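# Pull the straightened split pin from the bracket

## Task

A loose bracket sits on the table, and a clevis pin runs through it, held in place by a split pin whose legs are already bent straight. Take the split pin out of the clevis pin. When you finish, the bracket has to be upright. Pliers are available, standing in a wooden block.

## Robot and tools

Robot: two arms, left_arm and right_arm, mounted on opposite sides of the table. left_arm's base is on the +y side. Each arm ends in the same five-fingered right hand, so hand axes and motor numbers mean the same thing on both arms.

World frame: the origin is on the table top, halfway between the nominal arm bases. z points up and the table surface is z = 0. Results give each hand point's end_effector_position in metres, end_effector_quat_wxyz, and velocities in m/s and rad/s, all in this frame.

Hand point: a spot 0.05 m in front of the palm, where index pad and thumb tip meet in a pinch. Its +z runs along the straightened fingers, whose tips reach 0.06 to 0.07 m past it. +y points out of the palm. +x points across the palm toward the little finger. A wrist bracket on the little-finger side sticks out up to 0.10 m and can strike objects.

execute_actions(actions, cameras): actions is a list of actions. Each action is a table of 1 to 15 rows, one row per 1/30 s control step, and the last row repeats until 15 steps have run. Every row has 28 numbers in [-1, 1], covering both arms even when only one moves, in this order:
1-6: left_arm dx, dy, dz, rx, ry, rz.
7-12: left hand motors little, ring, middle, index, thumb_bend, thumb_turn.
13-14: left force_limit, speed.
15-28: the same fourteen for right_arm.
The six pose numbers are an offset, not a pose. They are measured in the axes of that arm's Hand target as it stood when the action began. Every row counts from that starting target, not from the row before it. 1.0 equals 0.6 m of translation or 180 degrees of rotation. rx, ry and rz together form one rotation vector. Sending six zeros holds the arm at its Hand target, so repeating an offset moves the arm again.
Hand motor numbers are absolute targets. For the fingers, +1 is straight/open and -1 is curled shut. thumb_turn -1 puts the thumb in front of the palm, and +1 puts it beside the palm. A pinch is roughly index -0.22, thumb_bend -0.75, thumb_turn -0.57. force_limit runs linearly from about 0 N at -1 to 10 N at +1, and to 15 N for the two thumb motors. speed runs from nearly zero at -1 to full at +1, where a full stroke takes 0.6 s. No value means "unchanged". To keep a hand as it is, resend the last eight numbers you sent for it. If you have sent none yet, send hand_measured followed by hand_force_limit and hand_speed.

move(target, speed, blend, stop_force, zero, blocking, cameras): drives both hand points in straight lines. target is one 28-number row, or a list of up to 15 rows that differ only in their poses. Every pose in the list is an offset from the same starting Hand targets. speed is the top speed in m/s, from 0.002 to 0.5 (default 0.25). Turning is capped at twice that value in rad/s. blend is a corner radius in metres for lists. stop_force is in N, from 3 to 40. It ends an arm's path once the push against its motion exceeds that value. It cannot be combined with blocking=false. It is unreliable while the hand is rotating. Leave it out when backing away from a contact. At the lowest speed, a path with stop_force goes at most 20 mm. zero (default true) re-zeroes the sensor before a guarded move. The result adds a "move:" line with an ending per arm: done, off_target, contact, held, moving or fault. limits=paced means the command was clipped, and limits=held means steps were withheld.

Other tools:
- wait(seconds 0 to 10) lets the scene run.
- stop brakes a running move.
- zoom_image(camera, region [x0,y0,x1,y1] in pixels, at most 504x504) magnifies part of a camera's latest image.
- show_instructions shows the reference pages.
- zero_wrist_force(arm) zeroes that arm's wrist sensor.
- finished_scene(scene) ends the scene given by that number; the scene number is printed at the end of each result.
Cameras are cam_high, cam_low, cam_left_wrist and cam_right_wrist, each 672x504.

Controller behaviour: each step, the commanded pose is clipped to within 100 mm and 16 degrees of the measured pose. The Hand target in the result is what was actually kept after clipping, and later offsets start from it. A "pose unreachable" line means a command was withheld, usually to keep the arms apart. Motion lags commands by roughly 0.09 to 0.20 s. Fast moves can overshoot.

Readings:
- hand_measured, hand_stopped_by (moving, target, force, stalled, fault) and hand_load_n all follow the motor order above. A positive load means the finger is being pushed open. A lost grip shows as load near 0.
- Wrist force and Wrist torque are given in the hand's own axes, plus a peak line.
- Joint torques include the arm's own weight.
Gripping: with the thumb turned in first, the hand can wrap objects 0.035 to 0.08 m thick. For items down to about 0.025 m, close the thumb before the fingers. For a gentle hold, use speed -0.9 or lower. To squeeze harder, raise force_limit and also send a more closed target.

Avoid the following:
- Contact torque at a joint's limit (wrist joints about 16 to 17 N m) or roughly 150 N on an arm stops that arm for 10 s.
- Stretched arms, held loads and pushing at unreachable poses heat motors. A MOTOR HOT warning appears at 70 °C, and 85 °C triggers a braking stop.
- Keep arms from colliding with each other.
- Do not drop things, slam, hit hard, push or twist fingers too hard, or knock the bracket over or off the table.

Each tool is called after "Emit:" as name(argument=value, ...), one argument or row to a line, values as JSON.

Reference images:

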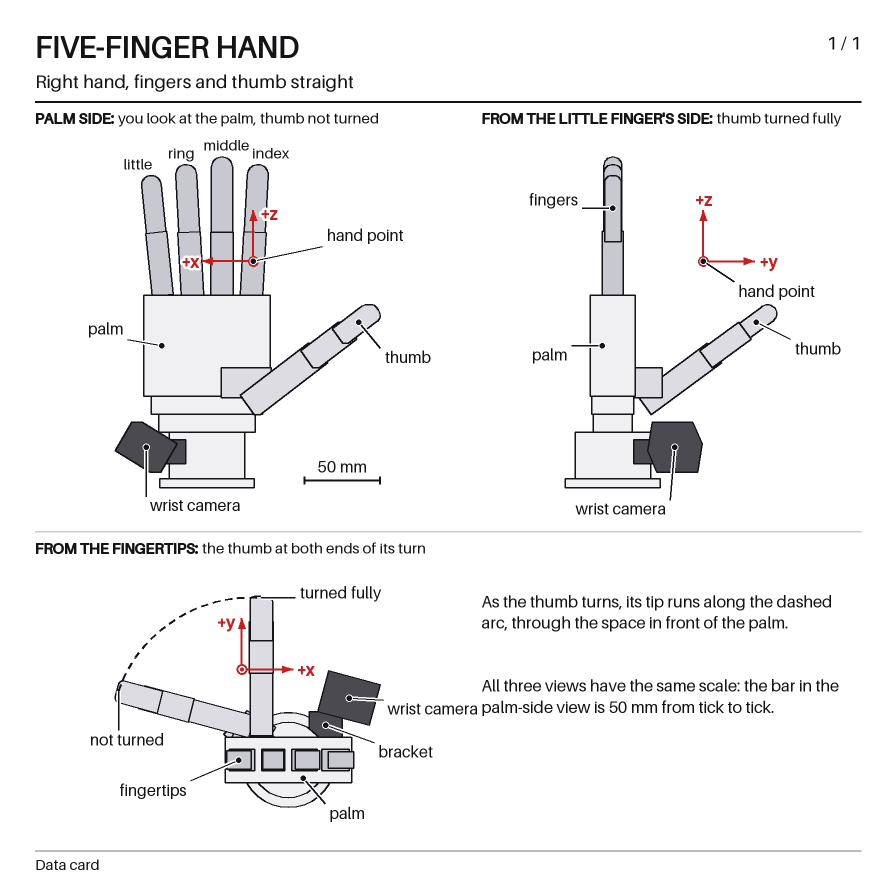

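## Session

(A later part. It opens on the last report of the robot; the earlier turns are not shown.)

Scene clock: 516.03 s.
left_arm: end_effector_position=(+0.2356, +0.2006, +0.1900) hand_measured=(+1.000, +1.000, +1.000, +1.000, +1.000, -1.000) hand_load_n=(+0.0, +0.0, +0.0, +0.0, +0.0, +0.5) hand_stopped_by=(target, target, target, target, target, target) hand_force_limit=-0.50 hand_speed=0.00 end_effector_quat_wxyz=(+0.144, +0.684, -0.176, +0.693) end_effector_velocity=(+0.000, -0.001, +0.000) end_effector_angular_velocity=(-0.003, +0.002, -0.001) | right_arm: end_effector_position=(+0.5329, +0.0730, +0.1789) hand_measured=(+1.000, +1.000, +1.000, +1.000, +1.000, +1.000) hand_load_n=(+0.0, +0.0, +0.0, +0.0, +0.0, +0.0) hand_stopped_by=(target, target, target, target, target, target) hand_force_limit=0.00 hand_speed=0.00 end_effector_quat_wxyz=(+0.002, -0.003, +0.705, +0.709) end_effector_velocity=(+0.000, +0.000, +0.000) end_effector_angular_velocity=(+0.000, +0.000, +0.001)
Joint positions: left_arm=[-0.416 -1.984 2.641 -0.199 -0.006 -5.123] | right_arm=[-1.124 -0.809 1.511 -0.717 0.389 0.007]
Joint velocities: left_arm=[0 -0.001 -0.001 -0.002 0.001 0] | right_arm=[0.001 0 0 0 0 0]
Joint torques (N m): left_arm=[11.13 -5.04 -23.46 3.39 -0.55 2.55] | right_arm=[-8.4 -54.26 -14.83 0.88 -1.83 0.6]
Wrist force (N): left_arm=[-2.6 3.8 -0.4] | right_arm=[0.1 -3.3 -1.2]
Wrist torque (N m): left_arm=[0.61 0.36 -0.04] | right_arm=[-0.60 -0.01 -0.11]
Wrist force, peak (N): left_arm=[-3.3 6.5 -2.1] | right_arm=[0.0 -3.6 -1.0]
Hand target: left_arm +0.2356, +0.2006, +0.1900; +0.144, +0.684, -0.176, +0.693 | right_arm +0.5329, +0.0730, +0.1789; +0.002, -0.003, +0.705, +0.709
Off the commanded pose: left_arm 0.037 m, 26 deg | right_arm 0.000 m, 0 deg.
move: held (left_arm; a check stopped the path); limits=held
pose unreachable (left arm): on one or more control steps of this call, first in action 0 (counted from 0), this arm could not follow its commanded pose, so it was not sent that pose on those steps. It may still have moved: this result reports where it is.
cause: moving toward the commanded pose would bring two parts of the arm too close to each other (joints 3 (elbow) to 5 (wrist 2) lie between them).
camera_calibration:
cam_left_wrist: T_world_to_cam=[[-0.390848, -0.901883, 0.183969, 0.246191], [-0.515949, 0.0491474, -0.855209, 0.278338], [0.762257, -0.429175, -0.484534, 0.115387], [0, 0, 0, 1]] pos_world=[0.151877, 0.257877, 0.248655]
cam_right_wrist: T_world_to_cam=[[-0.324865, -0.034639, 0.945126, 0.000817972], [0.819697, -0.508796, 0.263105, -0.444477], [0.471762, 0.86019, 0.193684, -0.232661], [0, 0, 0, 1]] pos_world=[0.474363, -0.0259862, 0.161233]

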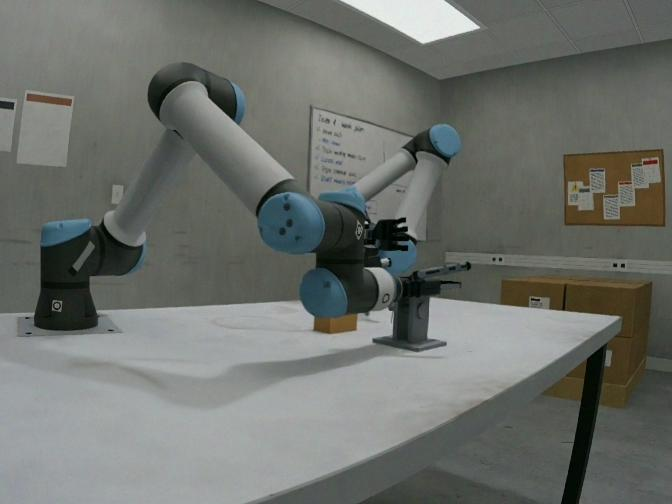

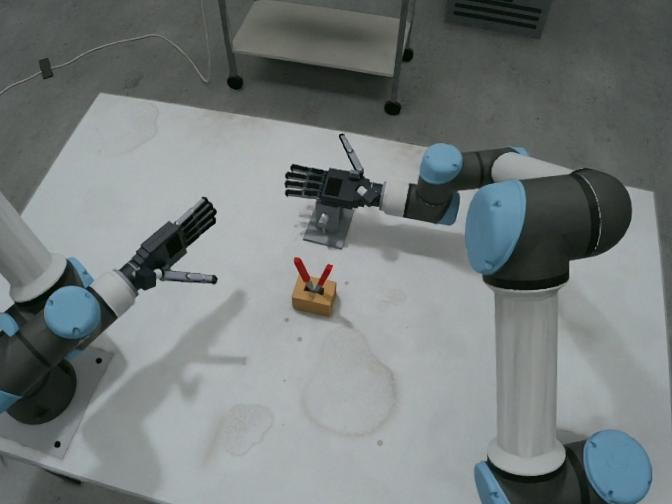

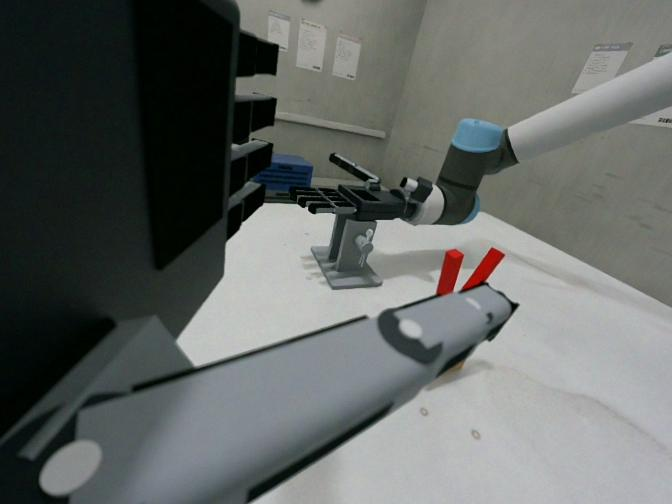

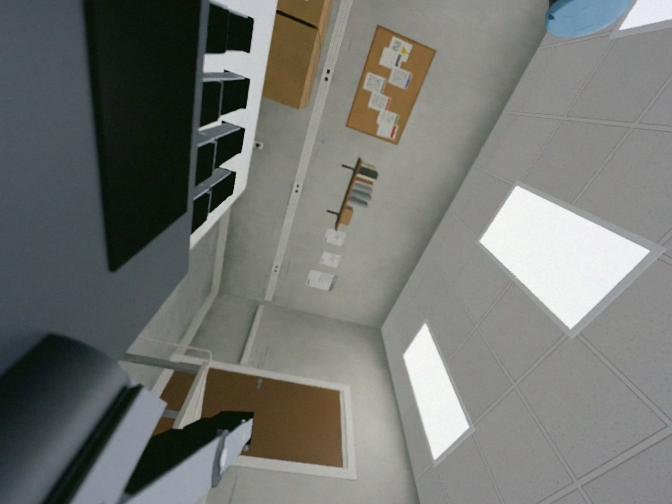

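Emit:
move(
  target=[
    [0.030,0.28,0.071,0,0,0,1,1,1,1,1,-1,-0.5,0,0,0,0,0,0,0,1,1,1,1,1,1,0,0],
    [0.030,0.28,0.071,0.145,0,0,1,1,1,1,1,-1,-0.5,0,0,0,0,0,0,0,1,1,1,1,1,1,0,0],
  ],
  speed=0.2,
)

Emit:
zoom_image(
  camera="cam_left_wrist",
  region=[250, 100, 670, 420],
)

Emit:
zoom_image(
  camera="cam_low",
  region=[200, 180, 370, 330],
)

Scene clock: 540.07 s.
left_arm: end_effector_position=(+0.1992, +0.0306, +0.1999) hand_measured=(+1.000, +1.000, +1.000, +1.000, +1.000, -1.000) hand_load_n=(+0.0, +0.0, +0.0, +0.0, +0.0, +0.5) hand_stopped_by=(target, target, target, target, target, target) hand_force_limit=-0.50 hand_speed=0.00 end_effector_quat_wxyz=(+0.014, -0.699, +0.015, -0.715) end_effector_velocity=(+0.000, +0.000, +0.000) end_effector_angular_velocity=(+0.002, -0.001, +0.004) | right_arm: end_effector_position=(+0.5329, +0.0730, +0.1789) hand_measured=(+1.000, +1.000, +1.000, +1.000, +1.000, +1.000) hand_load_n=(+0.0, +0.0, +0.0, +0.0, +0.0, +0.0) hand_stopped_by=(target, target, target, target, target, target) hand_force_limit=0.00 hand_speed=0.00 end_effector_quat_wxyz=(+0.002, -0.003, +0.705, +0.709) end_effector_velocity=(+0.001, -0.001, +0.000) end_effector_angular_velocity=(+0.000, +0.001, -0.001)
Joint positions: left_arm=[-0.305 -1.332 2.018 -0.62 -0.351 -4.733] | right_arm=[-1.124 -0.809 1.511 -0.717 0.389 0.007]
Joint velocities: left_arm=[0 0.003 -0.002 0.002 -0.003 0] | right_arm=[-0.001 -0.001 0 0.001 0 0.001]
Joint torques (N m): left_arm=[11.61 -18.12 -24.39 3.26 -1.42 2.74] | right_arm=[-0.45 -52.78 -9.83 0.46 -1.69 0.95]
Wrist force (N): left_arm=[-2.3 4.0 0.0] | right_arm=[0.0 -3.3 -1.1]
Wrist torque (N m): left_arm=[0.65 0.29 -0.01] | right_arm=[-0.62 -0.01 -0.11]
Wrist force, peak (N): left_arm=[-2.2 4.9 0.4] | right_arm=[0.1 -3.5 -1.2]
Hand target: left_arm +0.1992, +0.0306, +0.1999; -0.014, +0.699, -0.015, +0.715 | right_arm +0.5329, +0.0730, +0.1789; +0.002, -0.003, +0.705, +0.709
Off the commanded pose: left_arm 0.000 m, 0 deg | right_arm 0.000 m, 0 deg.
move: done
camera_calibration:
cam_left_wrist: T_world_to_cam=[[0.0413351, -0.980786, 0.190655, -0.00829108], [-0.467909, -0.187602, -0.863636, 0.275774], [0.882809, -0.0535107, -0.466673, 0.0359022], [0, 0, 0, 1]] pos_world=[0.0976852, 0.0455252, 0.256504]
cam_right_wrist: T_world_to_cam=[[-0.324862, -0.0346375, 0.945127, 0.000817097], [0.819698, -0.508795, 0.263102, -0.444475], [0.471763, 0.86019, 0.19368, -0.23266], [0, 0, 0, 1]] pos_world=[0.474361, -0.0259867, 0.161232]

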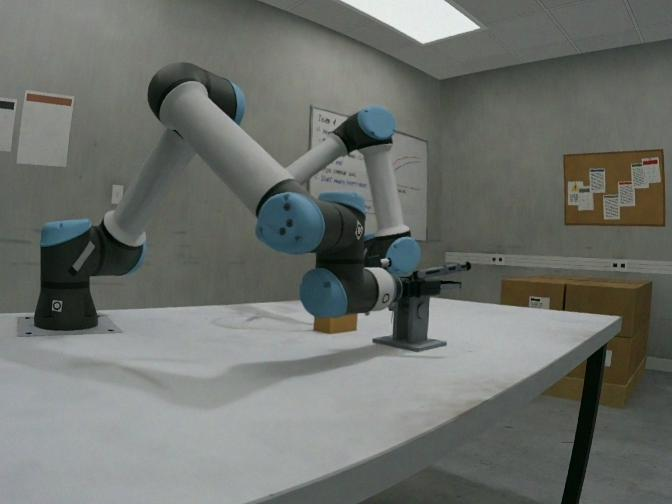

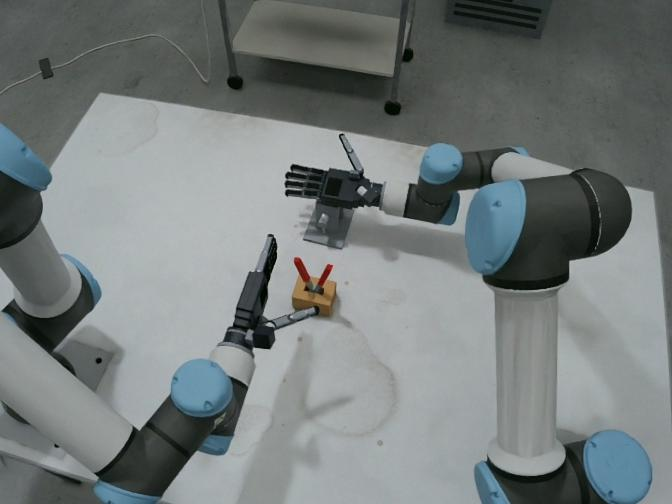

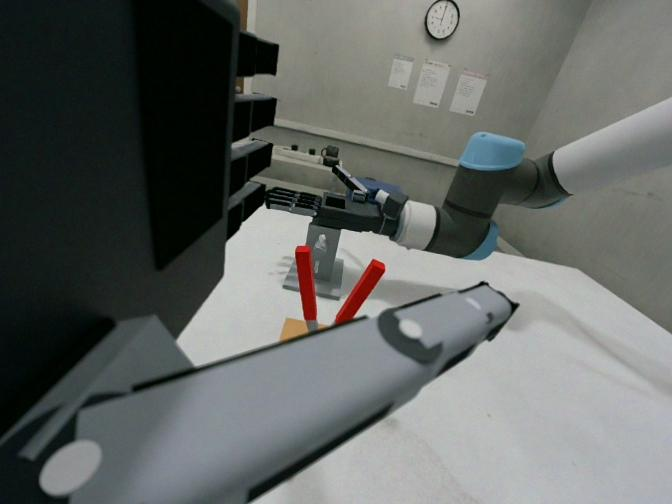

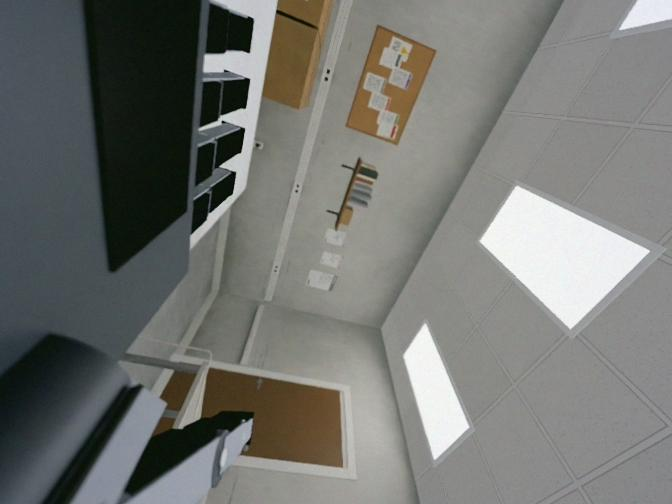

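Scaled by 1.200 from the camera's 672x504 image, which has a finer 960x720 frame.

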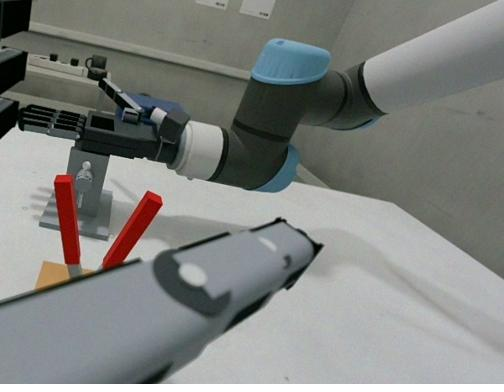

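Scaled by 2.965 from the camera's 672x504 image, which has a finer 960x720 frame.

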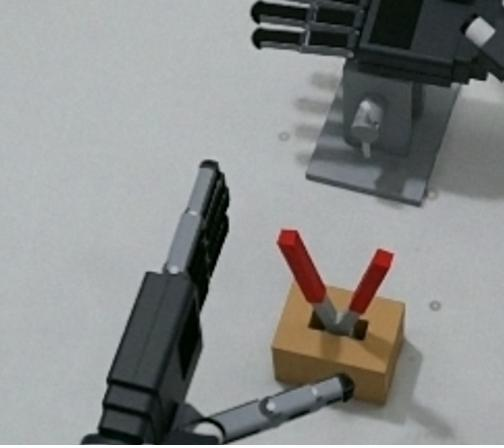

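Emit:
move(
  target=[
    [-0.186,0.0203,-0.004,0,0,0,1,1,1,1,1,-1,-0.5,0,0,0,0,0,0,0,1,1,1,1,1,1,0,0],
    [-0.190,0.0202,0.159,0,0,0,1,1,1,1,1,-1,-0.5,0,0,0,0,0,0,0,1,1,1,1,1,1,0,0],
  ],
  speed=0.12,
  stop_force=8,
)

Emit:
zoom_image(
  camera="cam_low",
  region=[250, 210, 370, 330],
)

Scene clock: 558.43 s.
left_arm: end_effector_position=(+0.2973, +0.0228, +0.0877) hand_measured=(+1.000, +1.000, +1.000, +1.000, +1.000, -1.000) hand_load_n=(+0.0, +0.0, +0.0, +0.0, +0.0, +0.0) hand_stopped_by=(target, target, target, target, target, target) hand_force_limit=-0.50 hand_speed=0.00 end_effector_quat_wxyz=(+0.014, -0.699, +0.015, -0.715) end_effector_velocity=(+0.000, +0.000, +0.000) end_effector_angular_velocity=(+0.000, +0.000, +0.000) | right_arm: end_effector_position=(+0.5329, +0.0730, +0.1789) hand_measured=(+1.000, +1.000, +1.000, +1.000, +1.000, +1.000) hand_load_n=(+0.0, +0.0, +0.0, +0.0, +0.0, +0.0) hand_stopped_by=(target, target, target, target, target, target) hand_force_limit=0.00 hand_speed=0.00 end_effector_quat_wxyz=(+0.002, -0.003, +0.705, +0.709) end_effector_velocity=(+0.000, +0.000, +0.000) end_effector_angular_velocity=(+0.000, +0.000, +0.001)
Joint positions: left_arm=[-0.065 -1.058 2.013 -0.748 -0.113 -4.877] | right_arm=[-1.124 -0.809 1.511 -0.717 0.389 0.007]
Joint velocities: left_arm=[0 0.001 -0.001 0.002 -0.001 -0.002] | right_arm=[0.001 0 0 0 0 0]
Joint torques (N m): left_arm=[11.51 -27.6 -19.15 2.79 1.07 -2.9] | right_arm=[7.07 -50.84 -10.51 0.05 -1.59 1.12]
Wrist force (N): left_arm=[-2.5 3.7 -0.3] | right_arm=[0.1 -3.4 -1.2]
Wrist torque (N m): left_arm=[0.64 0.33 -0.04] | right_arm=[-0.63 -0.02 -0.11]
Wrist force, peak (N): left_arm=[-2.8 4.6 -0.8] | right_arm=[0.0 -3.5 -1.3]
Hand target: left_arm +0.2973, +0.0228, +0.0877; -0.014, +0.699, -0.015, +0.715 | right_arm +0.5329, +0.0730, +0.1789; +0.002, -0.003, +0.705, +0.709
Off the commanded pose: left_arm 0.000 m, 0 deg | right_arm 0.000 m, 0 deg.
move: done
camera_calibration:
cam_left_wrist: T_world_to_cam=[[0.0416096, -0.980757, 0.190748, 0.00133736], [-0.46747, -0.187838, -0.863822, 0.223219], [0.883029, -0.0532254, -0.46629, -0.103597], [0, 0, 0, 1]] pos_world=[0.195772, 0.0377266, 0.14426]
cam_right_wrist: T_world_to_cam=[[-0.324862, -0.0346374, 0.945127, 0.000817029], [0.819698, -0.508795, 0.263102, -0.444475], [0.471763, 0.86019, 0.19368, -0.23266], [0, 0, 0, 1]] pos_world=[0.474361, -0.0259867, 0.161232]

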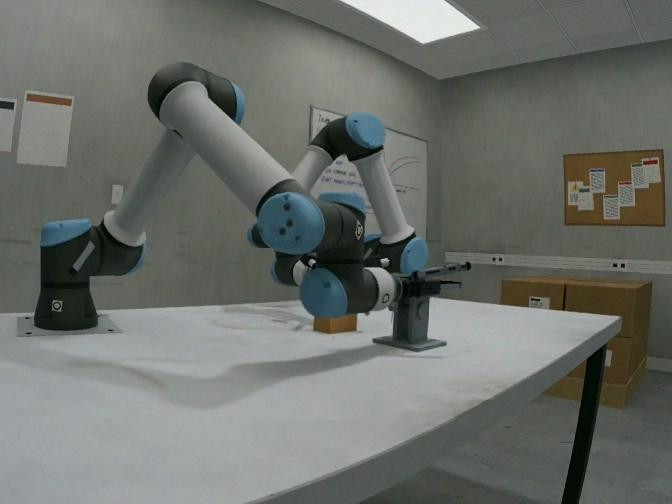

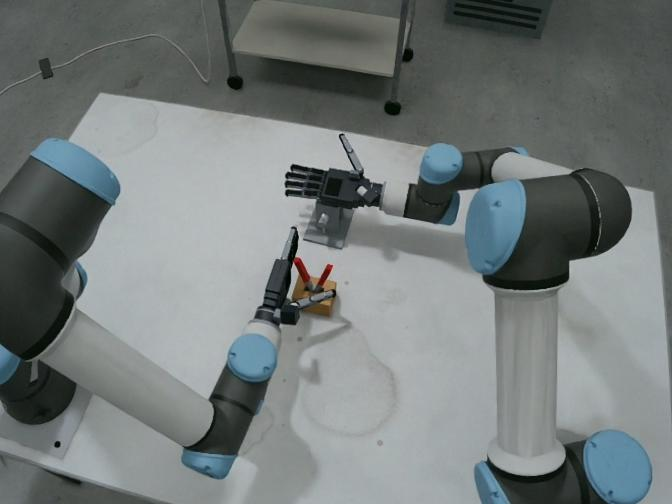

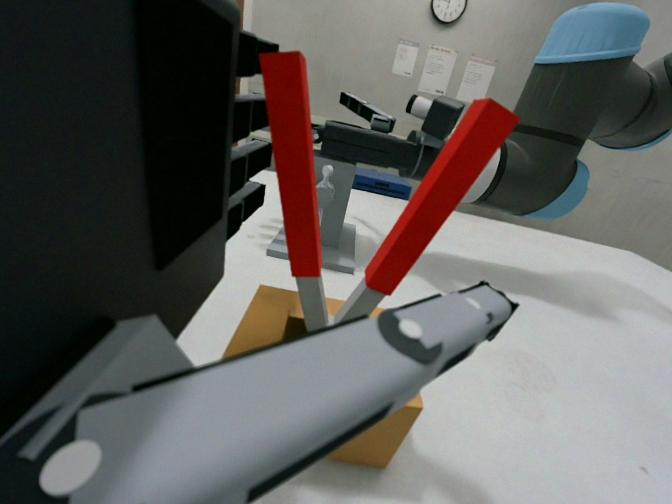

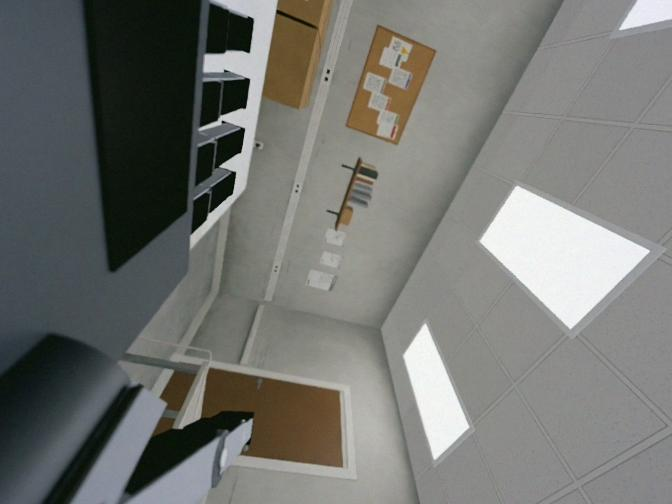

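Scaled by 4.200 from the camera's 672x504 image, which has a finer 960x720 frame.

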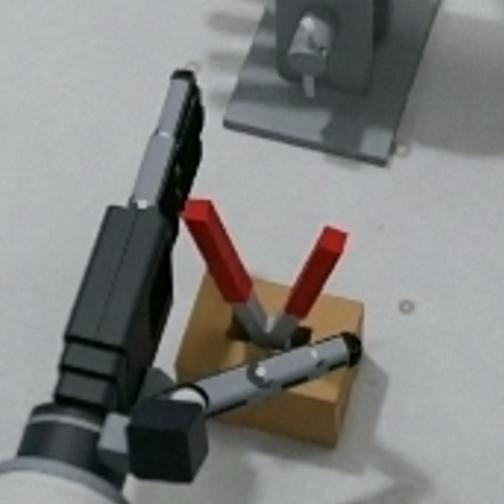

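Emit:
move(
  target=[0,0.017,0,0,0,0,1,1,1,1,1,-1,-0.5,0,0,0,0,0,0,0,1,1,1,1,1,1,0,0],
  speed=0.01,
  stop_force=3,
  cameras=[],
)

Emit:
move(
  target=[0,0,0,0,0,0,-0.8,-0.8,-0.8,-0.8,1,-1,-0.6,-0.85,0,0,0,0,0,0,1,1,1,1,1,1,0,0],
)

Emit:
zoom_image(
  camera="cam_low",
  region=[250, 210, 370, 330],
)

Scene clock: 567.93 s.
left_arm: end_effector_position=(+0.2973, +0.0126, +0.0873) hand_measured=(+1.000, +1.000, +1.000, +1.000, +1.000, -1.000) hand_load_n=(+0.0, +0.0, +0.0, +0.0, +0.0, +0.5) hand_stopped_by=(target, target, target, target, target, target) hand_force_limit=-0.50 hand_speed=0.00 end_effector_quat_wxyz=(+0.014, -0.699, +0.015, -0.715) end_effector_velocity=(+0.000, +0.000, +0.001) end_effector_angular_velocity=(-0.003, +0.000, +0.001) | right_arm: end_effector_position=(+0.5329, +0.0730, +0.1789) hand_measured=(+1.000, +1.000, +1.000, +1.000, +1.000, +1.000) hand_load_n=(+0.0, +0.0, +0.0, +0.0, +0.0, +0.0) hand_stopped_by=(target, target, target, target, target, target) hand_force_limit=0.00 hand_speed=0.00 end_effector_quat_wxyz=(+0.002, -0.003, +0.705, +0.709) end_effector_velocity=(+0.001, -0.001, +0.000) end_effector_angular_velocity=(+0.000, -0.001, -0.002)
Joint positions: left_arm=[-0.063 -1.04 1.981 -0.728 -0.11 -4.882] | right_arm=[-1.124 -0.809 1.511 -0.717 0.389 0.007]
Joint velocities: left_arm=[0 -0.001 -0.001 0 -0.001 0] | right_arm=[-0.002 0 0 0.001 0 -0.002]
Joint torques (N m): left_arm=[12.05 -28.47 -19.85 2.97 0.93 -2.71] | right_arm=[10.28 -49.9 -11.23 -0.3 -1.61 1.37]
Wrist force (N): left_arm=[-2.4 3.7 0.2] | right_arm=[0.1 -3.3 -1.0]
Wrist torque (N m): left_arm=[0.62 0.29 -0.03] | right_arm=[-0.62 -0.01 -0.11]
Wrist force, peak (N): left_arm=[-2.6 4.0 -0.2] | right_arm=[0.2 -3.4 -1.3]
Hand target: left_arm +0.2973, +0.0126, +0.0873; -0.014, +0.699, -0.015, +0.715 | right_arm +0.5329, +0.0730, +0.1789; +0.002, -0.003, +0.705, +0.709
Off the commanded pose: left_arm 0.000 m, 0 deg | right_arm 0.000 m, 0 deg.
move: done
No camera images: "cameras" was empty.

Scene clock: 573.43 s.
left_arm: end_effector_position=(+0.2973, +0.0126, +0.0873) hand_measured=(-0.350, -0.350, -0.350, -0.350, +1.000, -1.000) hand_load_n=(+0.0, +0.0, +0.0, +0.0, +0.0, +0.0) hand_stopped_by=(moving, moving, moving, moving, target, target) hand_force_limit=-0.60 hand_speed=-0.85 end_effector_quat_wxyz=(+0.014, -0.699, +0.015, -0.715) end_effector_velocity=(+0.000, +0.000, -0.001) end_effector_angular_velocity=(+0.000, +0.000, +0.000) | right_arm: end_effector_position=(+0.5329, +0.0730, +0.1789) hand_measured=(+1.000, +1.000, +1.000, +1.000, +1.000, +1.000) hand_load_n=(+0.0, +0.0, +0.0, +0.0, +0.0, +0.0) hand_stopped_by=(target, target, target, target, target, target) hand_force_limit=0.00 hand_speed=0.00 end_effector_quat_wxyz=(+0.002, -0.003, +0.705, +0.709) end_effector_velocity=(+0.000, +0.000, +0.000) end_effector_angular_velocity=(-0.001, +0.001, +0.001)
Joint positions: left_arm=[-0.063 -1.04 1.981 -0.728 -0.11 -4.882] | right_arm=[-1.124 -0.809 1.511 -0.717 0.389 0.007]
Joint velocities: left_arm=[0 0.001 0 -0.001 0.001 0] | right_arm=[0.001 0 0 0.002 0 0]
Joint torques (N m): left_arm=[11.22 -28.37 -19.15 2.73 1.12 -2.35] | right_arm=[9.92 -48.22 -11.85 -0.63 -1.47 1.53]
Wrist force (N): left_arm=[-2.4 3.7 -0.3] | right_arm=[0.0 -3.3 -1.0]
Wrist torque (N m): left_arm=[0.66 0.33 -0.02] | right_arm=[-0.61 -0.01 -0.11]
Wrist force, peak (N): left_arm=[-2.5 4.1 -0.2] | right_arm=[0.2 -3.6 -1.3]
Hand target: left_arm +0.2973, +0.0126, +0.0873; -0.014, +0.699, -0.015, +0.715 | right_arm +0.5329, +0.0730, +0.1789; +0.002, -0.003, +0.705, +0.709
Off the commanded pose: left_arm 0.000 m, 0 deg | right_arm 0.000 m, 0 deg.
move: moving (left_arm; no rest 5 s after the path's end)
camera_calibration:
cam_left_wrist: T_world_to_cam=[[0.0415889, -0.980757, 0.190752, -0.00856759], [-0.467425, -0.187835, -0.863847, 0.220929], [0.883054, -0.0532358, -0.466242, -0.104334], [0, 0, 0, 1]] pos_world=[0.195756, 0.0275411, 0.143838]
cam_right_wrist: T_world_to_cam=[[-0.324861, -0.0346388, 0.945127, 0.000816249], [0.8197, -0.508792, 0.263102, -0.444474], [0.471759, 0.860193, 0.19368, -0.232659], [0, 0, 0, 1]] pos_world=[0.474359, -0.0259846, 0.161232]

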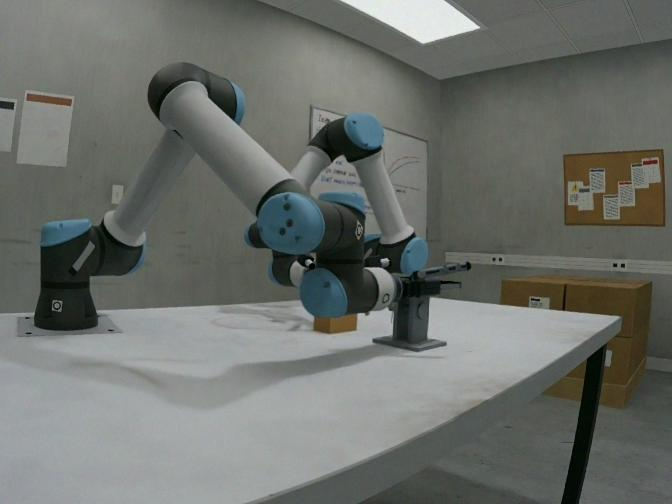

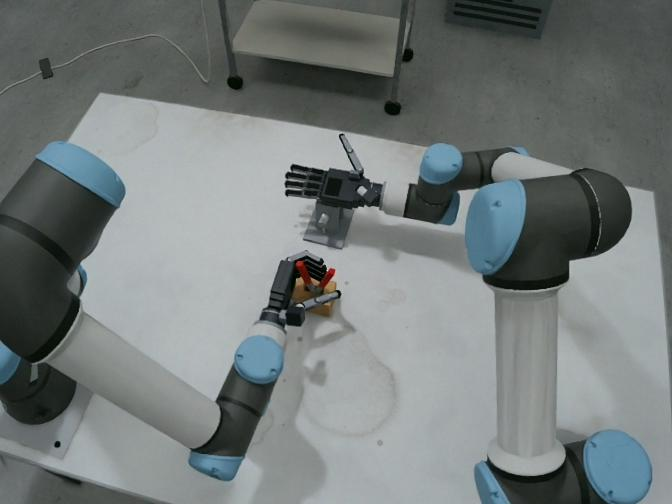

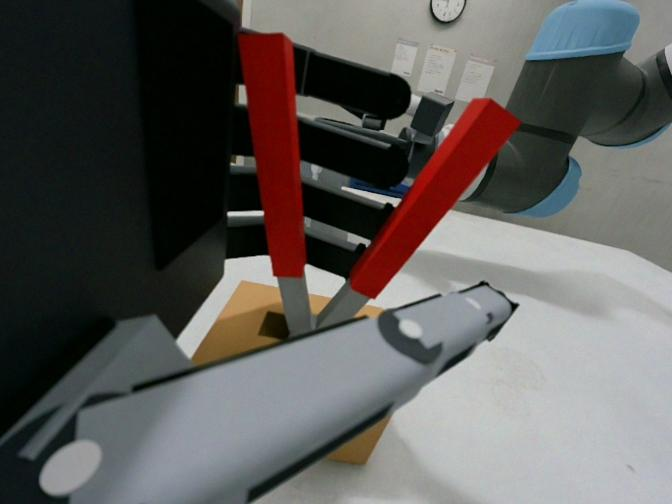

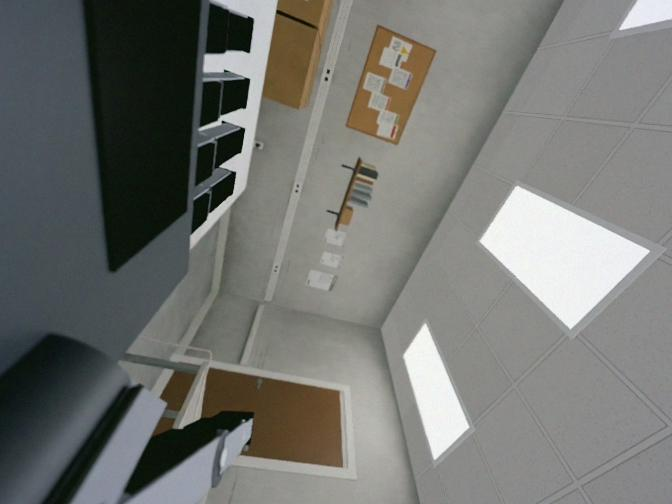

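Scaled by 4.200 from the camera's 672x504 image, which has a finer 960x720 frame.

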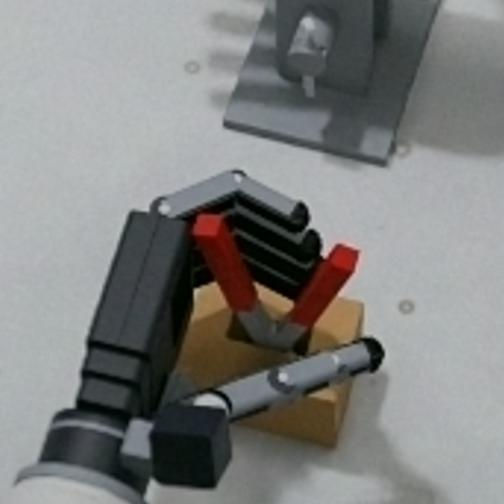

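Emit:
wait(
  seconds=1,
)

Emit:
zoom_image(
  camera="cam_low",
  region=[250, 210, 370, 330],
)

Emit:
zoom_image(
  camera="cam_left_wrist",
  region=[200, 50, 500, 400],
)

Scene clock: 588.30 s.
left_arm: end_effector_position=(+0.2973, +0.0126, +0.0873) hand_measured=(-0.800, -0.800, -0.474, -0.464, +1.000, -1.000) hand_load_n=(+0.0, +0.0, +3.5, +4.0, +0.0, +0.0) hand_stopped_by=(target, target, force, force, target, target) hand_force_limit=-0.60 hand_speed=-0.85 end_effector_quat_wxyz=(+0.014, -0.699, +0.015, -0.715) end_effector_velocity=(+0.000, +0.000, +0.000) end_effector_angular_velocity=(-0.001, +0.000, +0.000) | right_arm: end_effector_position=(+0.5329, +0.0730, +0.1789) hand_measured=(+1.000, +1.000, +1.000, +1.000, +1.000, +1.000) hand_load_n=(+0.0, +0.0, +0.0, +0.0, +0.0, +0.0) hand_stopped_by=(target, target, target, target, target, target) hand_force_limit=0.00 hand_speed=0.00 end_effector_quat_wxyz=(+0.002, -0.003, +0.705, +0.709) end_effector_velocity=(+0.000, +0.000, +0.000) end_effector_angular_velocity=(-0.001, +0.001, -0.001)
Joint positions: left_arm=[-0.063 -1.04 1.981 -0.728 -0.11 -4.882] | right_arm=[-1.124 -0.809 1.511 -0.717 0.389 0.007]
Joint velocities: left_arm=[0 0 0 -0.001 0 0] | right_arm=[-0.001 0 0 0.001 0 -0.001]
Joint torques (N m): left_arm=[-9.52 -28.14 -18.44 2.58 0.93 -2.51] | right_arm=[10.13 -47.1 -12.24 -0.97 -1.6 1.79]
Wrist force (N): left_arm=[-2.5 4.4 7.7] | right_arm=[0.1 -3.2 -1.2]
Wrist torque (N m): left_arm=[0.65 0.28 0.00] | right_arm=[-0.60 -0.01 -0.11]
Wrist force, peak (N): left_arm=[-2.4 4.8 7.9] | right_arm=[0.1 -3.5 -1.2]
Hand target: left_arm +0.2973, +0.0126, +0.0873; -0.014, +0.699, -0.015, +0.715 | right_arm +0.5329, +0.0730, +0.1789; +0.002, -0.003, +0.705, +0.709
Off the commanded pose: left_arm 0.000 m, 0 deg | right_arm 0.000 m, 0 deg.
wait: 1.00 s; at rest from the start
camera_calibration:
cam_left_wrist: T_world_to_cam=[[0.0415887, -0.980757, 0.190752, -0.00856756], [-0.467425, -0.187835, -0.863847, 0.220929], [0.883054, -0.053236, -0.466242, -0.104334], [0, 0, 0, 1]] pos_world=[0.195756, 0.0275411, 0.143838]
cam_right_wrist: T_world_to_cam=[[-0.324861, -0.0346388, 0.945127, 0.000816209], [0.8197, -0.508792, 0.263102, -0.444474], [0.471759, 0.860193, 0.19368, -0.232659], [0, 0, 0, 1]] pos_world=[0.474359, -0.0259847, 0.161232]

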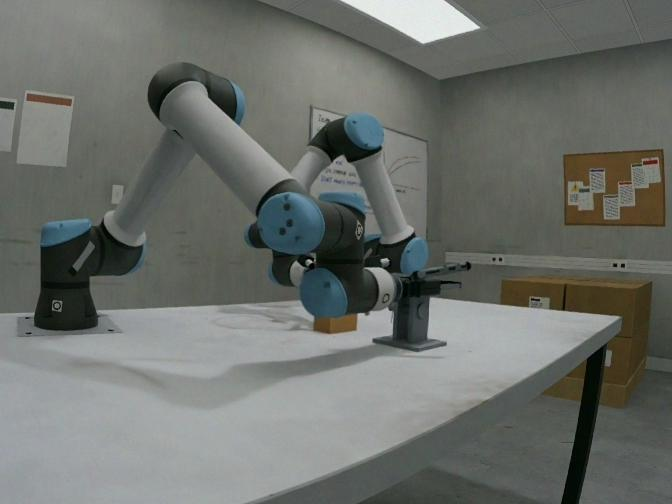

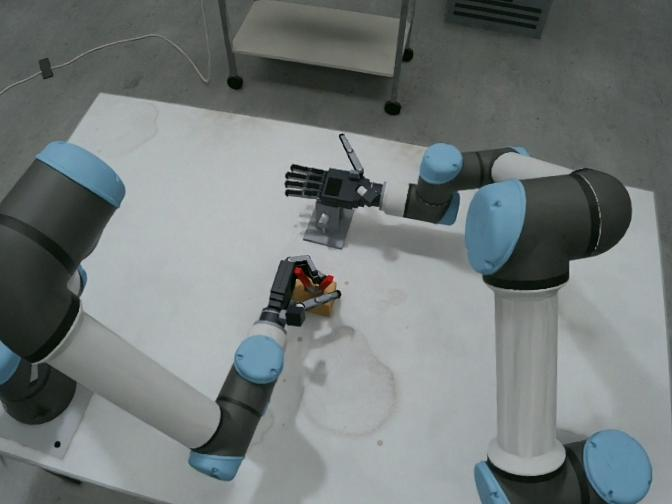

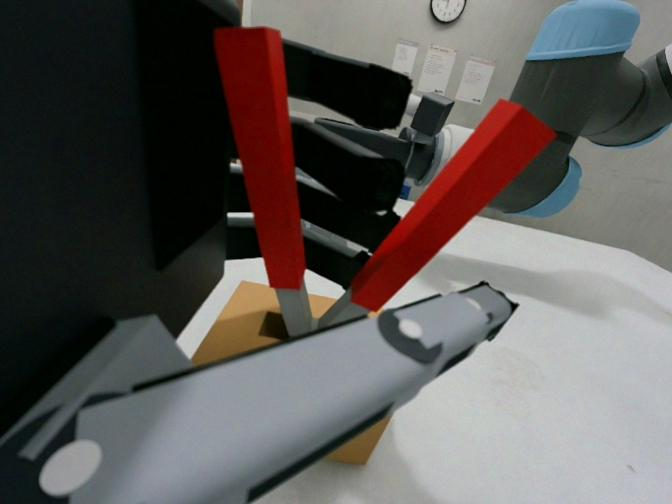

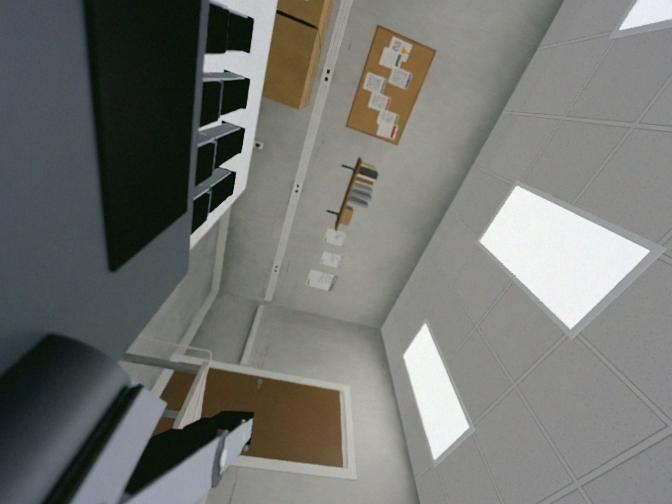

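Scaled by 4.200 from the camera's 672x504 image, which has a finer 960x720 frame.

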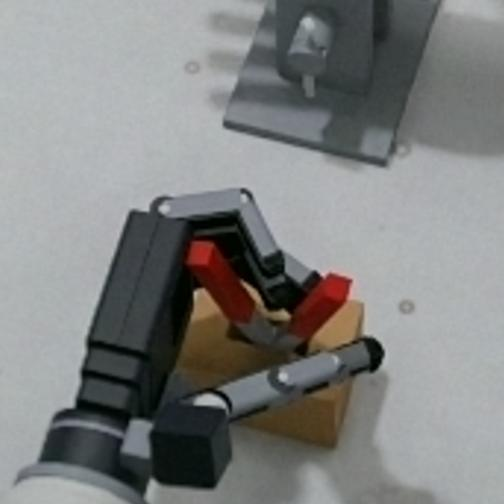

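Scaled by 1.440 from the camera's 672x504 image, which has a finer 960x720 frame.

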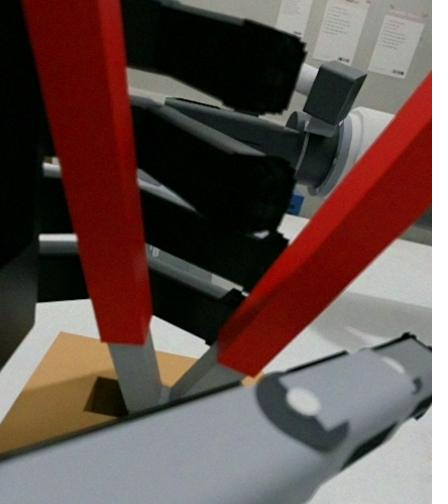

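Emit:
move(
  target=[0,0,0,0,0,0,1,1,1,1,1,-1,-0.6,0.3,0,0,0,0,0,0,1,1,1,1,1,1,0,0],
  cameras=[],
)

Emit:
move(
  target=[
    [0,-0.006,0,0,0,0,1,1,1,1,1,-1,-0.6,0.3,0,0,0,0,0,0,1,1,1,1,1,1,0,0],
    [0.35,-0.01,0,0,0,0,1,1,1,1,1,-1,-0.6,0.3,0,0,0,0,0,0,1,1,1,1,1,1,0,0],
    [0.42,-0.11,-0.02,0,0,0,1,1,1,1,1,-1,-0.6,0.3,0,0,0,0,0,0,1,1,1,1,1,1,0,0],
  ],
  cameras=["cam_low","cam_high"],
)

Scene clock: 627.33 s.
left_arm: end_effector_position=(+0.2973, +0.0126, +0.0873) hand_measured=(+1.000, +1.000, +1.000, +1.000, +1.000, -1.000) hand_load_n=(+0.0, +0.0, +0.0, +0.0, +0.0, +0.0) hand_stopped_by=(target, target, target, target, target, target) hand_force_limit=-0.60 hand_speed=0.30 end_effector_quat_wxyz=(+0.014, -0.699, +0.015, -0.715) end_effector_velocity=(+0.000, +0.000, +0.000) end_effector_angular_velocity=(+0.001, +0.000, -0.001) | right_arm: end_effector_position=(+0.5329, +0.0730, +0.1789) hand_measured=(+1.000, +1.000, +1.000, +1.000, +1.000, +1.000) hand_load_n=(+0.0, +0.0, +0.0, +0.5, +0.0, +0.0) hand_stopped_by=(target, target, target, target, target, target) hand_force_limit=0.00 hand_speed=0.00 end_effector_quat_wxyz=(+0.002, -0.003, +0.705, +0.709) end_effector_velocity=(+0.001, +0.000, +0.000) end_effector_angular_velocity=(+0.000, +0.003, -0.001)
Joint positions: left_arm=[-0.063 -1.04 1.981 -0.728 -0.11 -4.882] | right_arm=[-1.124 -0.809 1.511 -0.717 0.389 0.007]
Joint velocities: left_arm=[0 -0.001 0 0.002 0.002 0] | right_arm=[-0.001 0 0 0 0 0.002]
Joint torques (N m): left_arm=[-7.37 -28.68 -16.72 2.91 0.58 -2.36] | right_arm=[10.34 -45.91 -12.88 -1.33 -1.54 1.88]
Wrist force (N): left_arm=[-2.2 3.8 -0.4] | right_arm=[0.0 -3.3 -1.1]
Wrist torque (N m): left_arm=[0.68 0.29 -0.01] | right_arm=[-0.62 0.00 -0.12]
Wrist force, peak (N): left_arm=[-2.5 4.9 7.9] | right_arm=[0.0 -3.4 -1.3]
Hand target: left_arm +0.2973, +0.0126, +0.0873; -0.014, +0.699, -0.015, +0.715 | right_arm +0.5329, +0.0730, +0.1789; +0.002, -0.003, +0.705, +0.709
Off the commanded pose: left_arm 0.000 m, 0 deg | right_arm 0.000 m, 0 deg.
move: done
No camera images: "cameras" was empty.

Scene clock: 629.53 s.
left_arm: end_effector_position=(+0.2796, +0.0684, +0.3417) hand_measured=(+1.000, +1.000, +1.000, +1.000, +1.000, -1.000) hand_load_n=(+0.0, +0.0, -0.5, +0.0, +0.0, +0.0) hand_stopped_by=(target, target, target, target, target, target) hand_force_limit=-0.60 hand_speed=0.30 end_effector_quat_wxyz=(+0.014, -0.699, +0.015, -0.715) end_effector_velocity=(+0.000, +0.000, -0.001) end_effector_angular_velocity=(+0.001, -0.001, +0.000) | right_arm: end_effector_position=(+0.5329, +0.0730, +0.1789) hand_measured=(+1.000, +1.000, +1.000, +1.000, +1.000, +1.000) hand_load_n=(+0.0, +0.0, +0.0, +0.0, +0.0, +0.0) hand_stopped_by=(target, target, target, target, target, target) hand_force_limit=0.00 hand_speed=0.00 end_effector_quat_wxyz=(+0.002, -0.003, +0.705, +0.709) end_effector_velocity=(+0.000, +0.000, +0.000) end_effector_angular_velocity=(+0.000, -0.001, -0.001)
Joint positions: left_arm=[-0.127 -1.562 1.872 -0.177 -0.174 -4.802] | right_arm=[-1.124 -0.809 1.511 -0.717 0.389 0.007]
Joint velocities: left_arm=[-0.001 0.001 0.001 0.002 -0.001 -0.003] | right_arm=[-0.001 0 0 0 0 -0.001]
Joint torques (N m): left_arm=[-8.22 -30.67 -10.79 2.78 -1.63 -2.73] | right_arm=[10.33 -45.95 -13.15 -1.5 -1.48 1.99]
Wrist force (N): left_arm=[-2.5 3.6 -0.3] | right_arm=[0.0 -3.4 -1.2]
Wrist torque (N m): left_arm=[0.61 0.28 -0.03] | right_arm=[-0.63 -0.01 -0.12]
Wrist force, peak (N): left_arm=[-2.7 4.7 -0.3] | right_arm=[0.0 -3.5 -1.3]
Hand target: left_arm +0.2796, +0.0684, +0.3417; -0.014, +0.699, -0.015, +0.715 | right_arm +0.5329, +0.0730, +0.1789; +0.002, -0.003, +0.705, +0.709
Off the commanded pose: left_arm 0.000 m, 0 deg | right_arm 0.000 m, 0 deg.
move: done
Images, in order (width x height): cam_high 672x504, cam_low 672x504.

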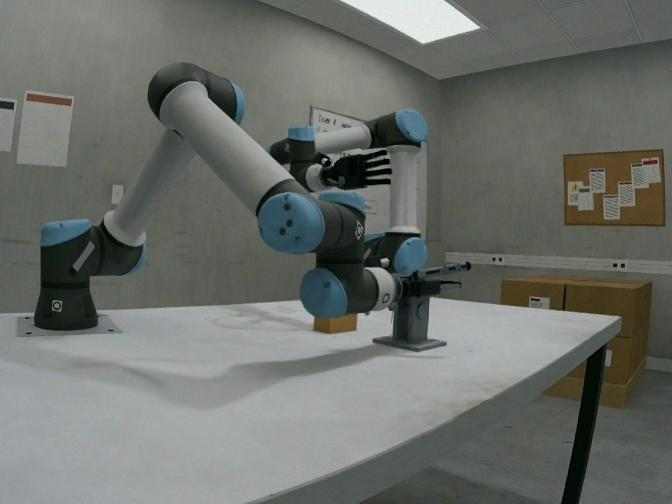

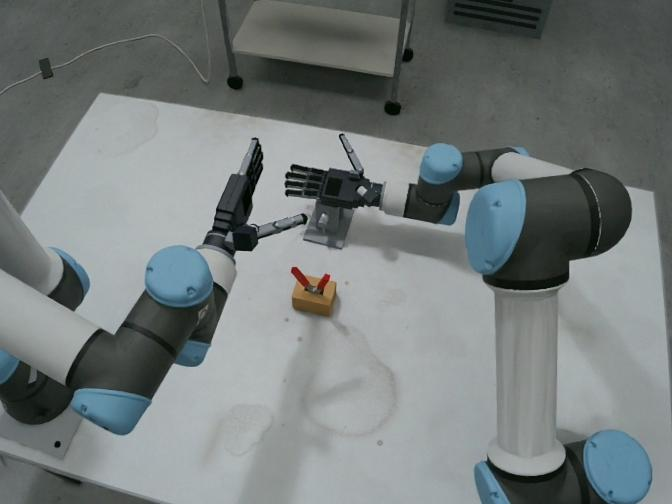

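Emit:
move(
  target=[0,-0.1,-0.05,0,0,0.5,1,1,1,1,1,-1,-0.6,0.3,0,0,0,0,0,0,1,1,1,1,1,1,0,0],
  cameras=[],
)

Emit:
move(
  target=[0,0,0,0,0,0.5,1,1,1,1,1,-1,-0.6,0.3,0,0,0,0,0,0,1,1,1,1,1,1,0,0],
  cameras=[],
)

Scene clock: 643.73 s.
left_arm: end_effector_position=(+0.2496, +0.1285, +0.3435) hand_measured=(+1.000, +1.000, +1.000, +1.000, +1.000, -1.000) hand_load_n=(+0.0, +0.0, +0.0, +0.0, +0.0, +0.0) hand_stopped_by=(target, target, target, target, target, target) hand_force_limit=-0.60 hand_speed=0.30 end_effector_quat_wxyz=(+0.516, -0.484, +0.505, -0.496) end_effector_velocity=(+0.000, +0.000, +0.000) end_effector_angular_velocity=(+0.000, +0.001, +0.000) | right_arm: end_effector_position=(+0.5329, +0.0730, +0.1789) hand_measured=(+1.000, +1.000, +1.000, +1.000, +1.000, +1.000) hand_load_n=(+0.0, +0.0, +0.0, +0.0, +0.0, +0.0) hand_stopped_by=(target, target, target, target, target, target) hand_force_limit=0.00 hand_speed=0.00 end_effector_quat_wxyz=(+0.002, -0.003, +0.705, +0.709) end_effector_velocity=(+0.000, +0.000, +0.000) end_effector_angular_velocity=(+0.000, +0.000, +0.000)
Joint positions: left_arm=[-0.189 -1.52 1.755 -0.135 -0.236 -3.198] | right_arm=[-1.124 -0.809 1.511 -0.717 0.389 0.007]
Joint velocities: left_arm=[0 -0.001 0 -0.002 0 0.003] | right_arm=[0 0 0 0.001 0 0]
Joint torques (N m): left_arm=[11.58 -32.74 -11.4 -1.93 1.26 2.55] | right_arm=[10.11 -46.15 -14.81 -2 -1.33 2.25]
Wrist force (N): left_arm=[-1.9 4.4 -0.4] | right_arm=[0.2 -3.2 -1.1]
Wrist torque (N m): left_arm=[0.67 0.26 0.05] | right_arm=[-0.60 -0.03 -0.10]
Wrist force, peak (N): left_arm=[-2.8 4.4 0.2] | right_arm=[-0.2 -3.5 -1.1]
Hand target: left_arm +0.2496, +0.1285, +0.3434; +0.516, -0.484, +0.505, -0.496 | right_arm +0.5329, +0.0730, +0.1789; +0.002, -0.003, +0.705, +0.709
Off the commanded pose: left_arm 0.000 m, 0 deg | right_arm 0.000 m, 0 deg.
move: done
No camera images: "cameras" was empty.

Scene clock: 647.87 s.
left_arm: end_effector_position=(+0.2496, +0.1284, +0.3434) hand_measured=(+1.000, +1.000, +1.000, +1.000, +1.000, -1.000) hand_load_n=(+0.0, +0.0, +0.0, +0.0, +0.0, +0.0) hand_stopped_by=(target, target, target, target, target, target) hand_force_limit=-0.60 hand_speed=0.30 end_effector_quat_wxyz=(+0.715, +0.015, +0.699, +0.014) end_effector_velocity=(+0.000, +0.000, +0.001) end_effector_angular_velocity=(-0.001, +0.001, +0.000) | right_arm: end_effector_position=(+0.5329, +0.0730, +0.1789) hand_measured=(+1.000, +1.000, +1.000, +1.000, +1.000, +1.000) hand_load_n=(+0.0, +0.0, +0.0, +0.0, +0.0, +0.0) hand_stopped_by=(target, target, target, target, target, target) hand_force_limit=0.00 hand_speed=0.00 end_effector_quat_wxyz=(+0.002, -0.003, +0.705, +0.709) end_effector_velocity=(+0.000, +0.000, +0.000) end_effector_angular_velocity=(+0.000, -0.001, +0.001)
Joint positions: left_arm=[-0.17 -1.379 1.846 -0.357 -0.216 -1.637] | right_arm=[-1.124 -0.809 1.511 -0.717 0.389 0.007]
Joint velocities: left_arm=[0 -0.003 0.001 -0.002 0 0.003] | right_arm=[0.001 0 0 -0.001 0 -0.001]
Joint torques (N m): left_arm=[-8.71 -36.59 -9.36 -1.96 -1.34 2.7] | right_arm=[10.79 -45.91 -14.72 -2.36 -1.39 2.49]
Wrist force (N): left_arm=[-0.6 4.1 -0.9] | right_arm=[-0.1 -3.3 -1.1]
Wrist torque (N m): left_arm=[0.67 -0.07 0.12] | right_arm=[-0.62 0.00 -0.12]
Wrist force, peak (N): left_arm=[-1.9 4.5 -0.7] | right_arm=[0.1 -3.5 -1.3]
Hand target: left_arm +0.2496, +0.1284, +0.3434; +0.715, +0.015, +0.699, +0.014 | right_arm +0.5329, +0.0730, +0.1789; +0.002, -0.003, +0.705, +0.709
Off the commanded pose: left_arm 0.000 m, 0 deg | right_arm 0.000 m, 0 deg.
move: done
No camera images: "cameras" was empty.

Emit:
move(
  target=[0.06,-0.15,0.0,0.378,0,0,1,1,1,1,1,-1,-0.6,0.3,0,0,0,0,0,0,1,1,1,1,1,1,0,0],
  cameras=["cam_low","cam_high"],
)

Scene clock: 662.30 s.
left_arm: end_effector_position=(+0.2506, +0.0398, +0.3040) hand_measured=(+1.000, +1.000, +1.000, +1.000, +1.000, -1.000) hand_load_n=(+0.0, +0.0, +0.0, +0.0, +0.0, -0.5) hand_stopped_by=(target, target, target, target, target, target) hand_force_limit=-0.60 hand_speed=0.30 end_effector_quat_wxyz=(+0.585, +0.412, +0.587, -0.379) end_effector_velocity=(+0.000, +0.000, +0.000) end_effector_angular_velocity=(-0.001, +0.000, -0.001) | right_arm: end_effector_position=(+0.5329, +0.0730, +0.1789) hand_measured=(+1.000, +1.000, +1.000, +1.000, +1.000, +1.000) hand_load_n=(+0.0, +0.0, +0.0, +0.0, +0.0, +0.0) hand_stopped_by=(target, target, target, target, target, target) hand_force_limit=0.00 hand_speed=0.00 end_effector_quat_wxyz=(+0.002, -0.003, +0.705, +0.709) end_effector_velocity=(+0.000, +0.000, +0.000) end_effector_angular_velocity=(-0.001, +0.003, +0.000)
Joint positions: left_arm=[0.079 -1.734 2.281 -0.516 1.22 -1.544] | right_arm=[-1.124 -0.809 1.511 -0.717 0.389 0.007]
Joint velocities: left_arm=[0.002 0 0 -0.002 0.003 0] | right_arm=[0.001 0 0 0.002 0 0.001]
Joint torques (N m): left_arm=[12.77 -4.88 -26.86 -4.21 1.54 2.69] | right_arm=[10.09 -45.86 -15.61 -2.37 -1.3 2.4]
Wrist force (N): left_arm=[-0.3 3.5 -0.5] | right_arm=[0.1 -3.3 -1.0]
Wrist torque (N m): left_arm=[0.56 -0.10 0.15] | right_arm=[-0.62 -0.03 -0.11]
Wrist force, peak (N): left_arm=[-0.4 4.2 -1.4] | right_arm=[0.0 -3.6 -1.1]
Hand target: left_arm +0.2506, +0.0398, +0.3040; +0.585, +0.412, +0.587, -0.379 | right_arm +0.5329, +0.0730, +0.1789; +0.002, -0.003, +0.705, +0.709
Off the commanded pose: left_arm 0.000 m, 0 deg | right_arm 0.000 m, 0 deg.
move: done
Images, in order (width x height): cam_high 672x504, cam_low 672x504.

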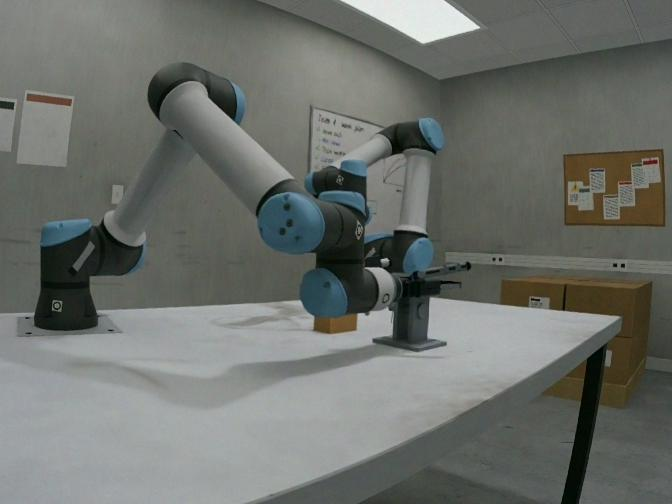

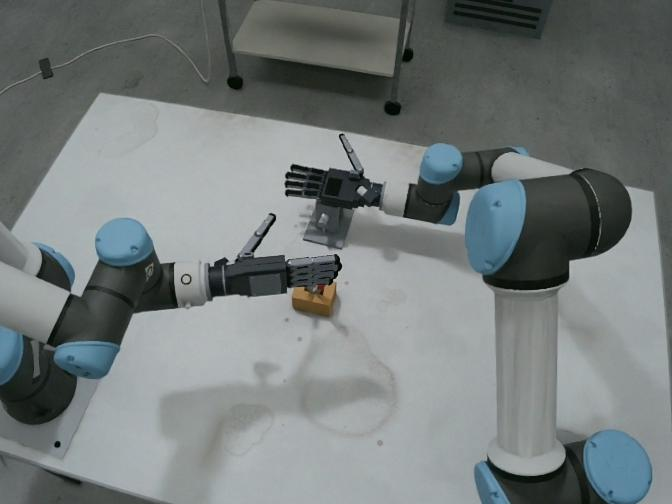

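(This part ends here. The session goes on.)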